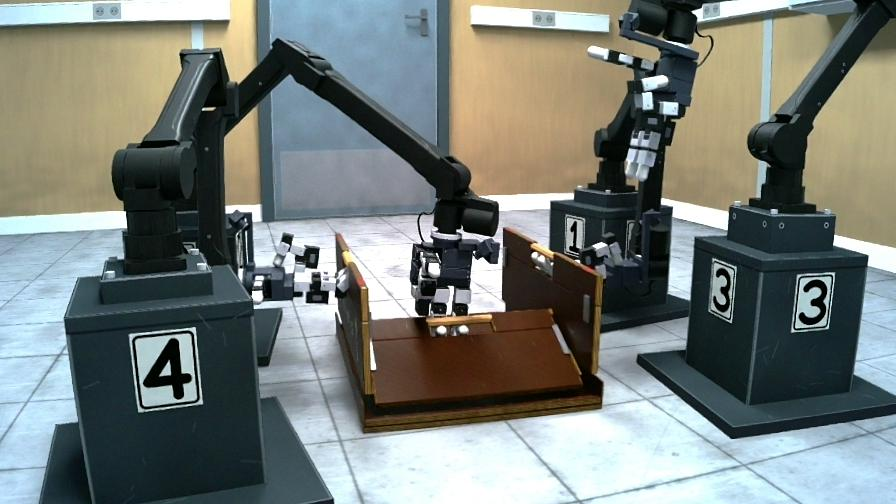

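Scaled by 1.938.

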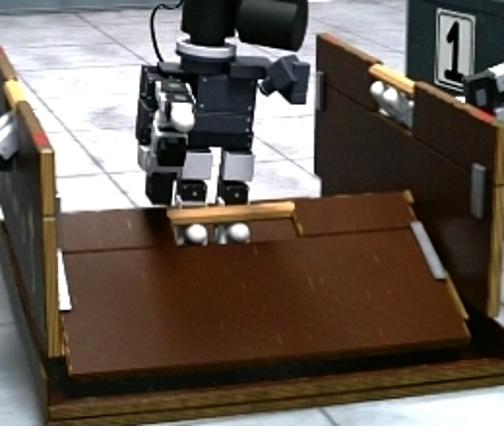

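Scene clock: 1632.53 s.
Joint torques (N m): arm1=[-0.56 -18.14 -0.31 1.61 0.38 -0.15] | arm2=[-4.37 -21.19 13.7 -0.64 0.85 -0.12] | arm3=[2.84 -2.9 10 0.68 0 0.14] | arm4=[-1.44 -16.09 1.06 1.73 0.16 -0.02]
Heat: arm1: hottest joint2_rad 33 °C; arm2: hottest joint3_rad 47 °C; arm3: hottest joint3_rad 41 °C; arm4: hottest joint2_rad 29 °C.
move: arm2 off_target
Joint velocities: within noise
arm1, arm3, arm4: as last shown
arm2.joint_positions: joint1_rad=-0.524 joint2_rad=+2.461 joint3_rad=+1.951 joint4_rad=-1.156 joint5_rad=-0.015 joint6_rad=+0.983 hand_index_mcp=-0.530 hand_index_abd=-0.003 hand_index_pip=-0.297 hand_index_dip=-0.703 hand_middle_mcp=+0.742 hand_middle_abd=-0.016 hand_middle_pip=+0.615 hand_middle_dip=-0.932 hand_ring_mcp=+0.710 hand_ring_abd=-0.004 hand_ring_pip=+0.578 hand_ring_dip=-0.946 hand_thumb_cmc=-0.499 hand_thumb_axl=+0.677 hand_thumb_mcp=+0.223 hand_thumb_ipl=+0.168 hand_current_limit=+0.750 hand_speed=-0.600
arm2.joint_status: not commanded
arm2.hand_state: goal,goal,goal,goal,blocked,goal,blocked,goal,goal,goal,goal,goal,goal,goal,goal,goal
arm2.index_mcp_current_ma: 13
arm2.index_abd_current_ma: 0
arm2.index_pip_current_ma: 1
arm2.index_dip_current_ma: 0
arm2.middle_mcp_current_ma: 49
arm2.middle_abd_current_ma: -6
arm2.middle_pip_current_ma: 38
arm2.middle_dip_current_ma: 10
arm2.ring_mcp_current_ma: 4
arm2.ring_abd_current_ma: -1
arm2.ring_pip_current_ma: 0
arm2.ring_dip_current_ma: 1
arm2.thumb_cmc_current_ma: 0
arm2.thumb_axl_current_ma: 0
arm2.thumb_mcp_current_ma: -1
arm2.thumb_ipl_current_ma: 0
arm2.hand_goal_index_mcp: -0.550
arm2.hand_goal_index_abd: 0.000
arm2.hand_goal_index_pip: -0.300
arm2.hand_goal_index_dip: -0.700
arm2.hand_goal_middle_mcp: 0.700
arm2.hand_goal_middle_abd: 0.000
arm2.hand_goal_middle_pip: 0.576
arm2.hand_goal_middle_dip: -0.950
arm2.hand_goal_ring_mcp: 0.700
arm2.hand_goal_ring_abd: 0.000
arm2.hand_goal_ring_pip: 0.576
arm2.hand_goal_ring_dip: -0.950
arm2.hand_goal_thumb_cmc: -0.500
arm2.hand_goal_thumb_axl: 0.678
arm2.hand_goal_thumb_mcp: 0.226
arm2.hand_goal_thumb_ipl: 0.168
arm2.hand: x=+0.1568 y=-0.0824 z=+0.2151 quat_wxyz=(+0.001, +0.735, +0.676, -0.047) (m; scene frame)
arm2.hand_target: x=+0.1925 y=-0.0690 z=+0.2633 quat_wxyz=(+0.001, +0.741, +0.672, +0.000) (m; scene frame)
arm2.hand_status: off_target (0.063 m and 5.4 deg from the pose sent, 0.093 m and 5.3 deg at the start)
pictures: cam_low

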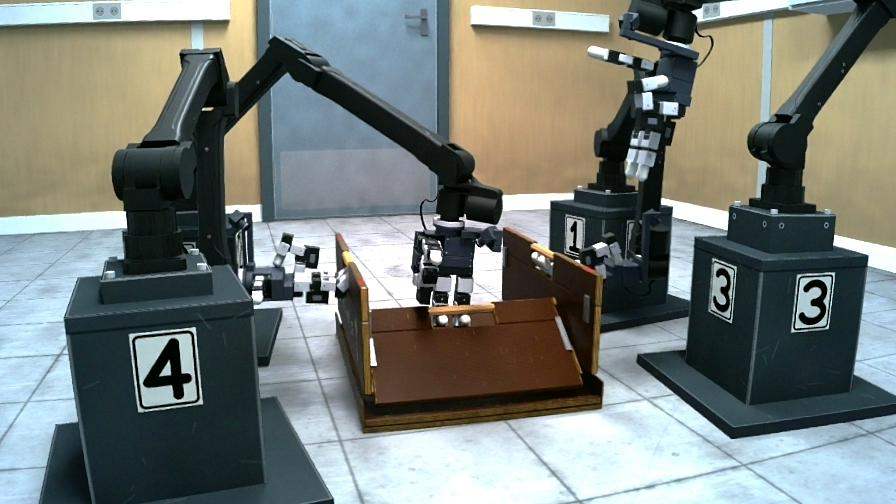

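Scaled by 1.938.

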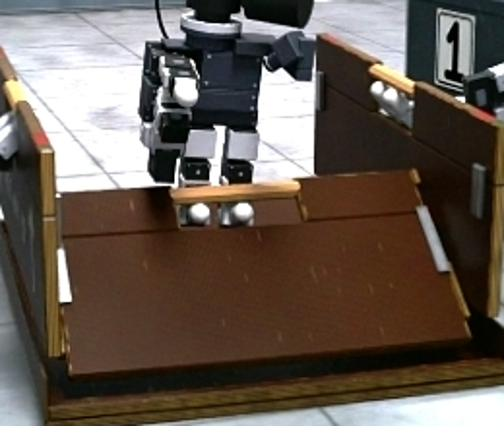

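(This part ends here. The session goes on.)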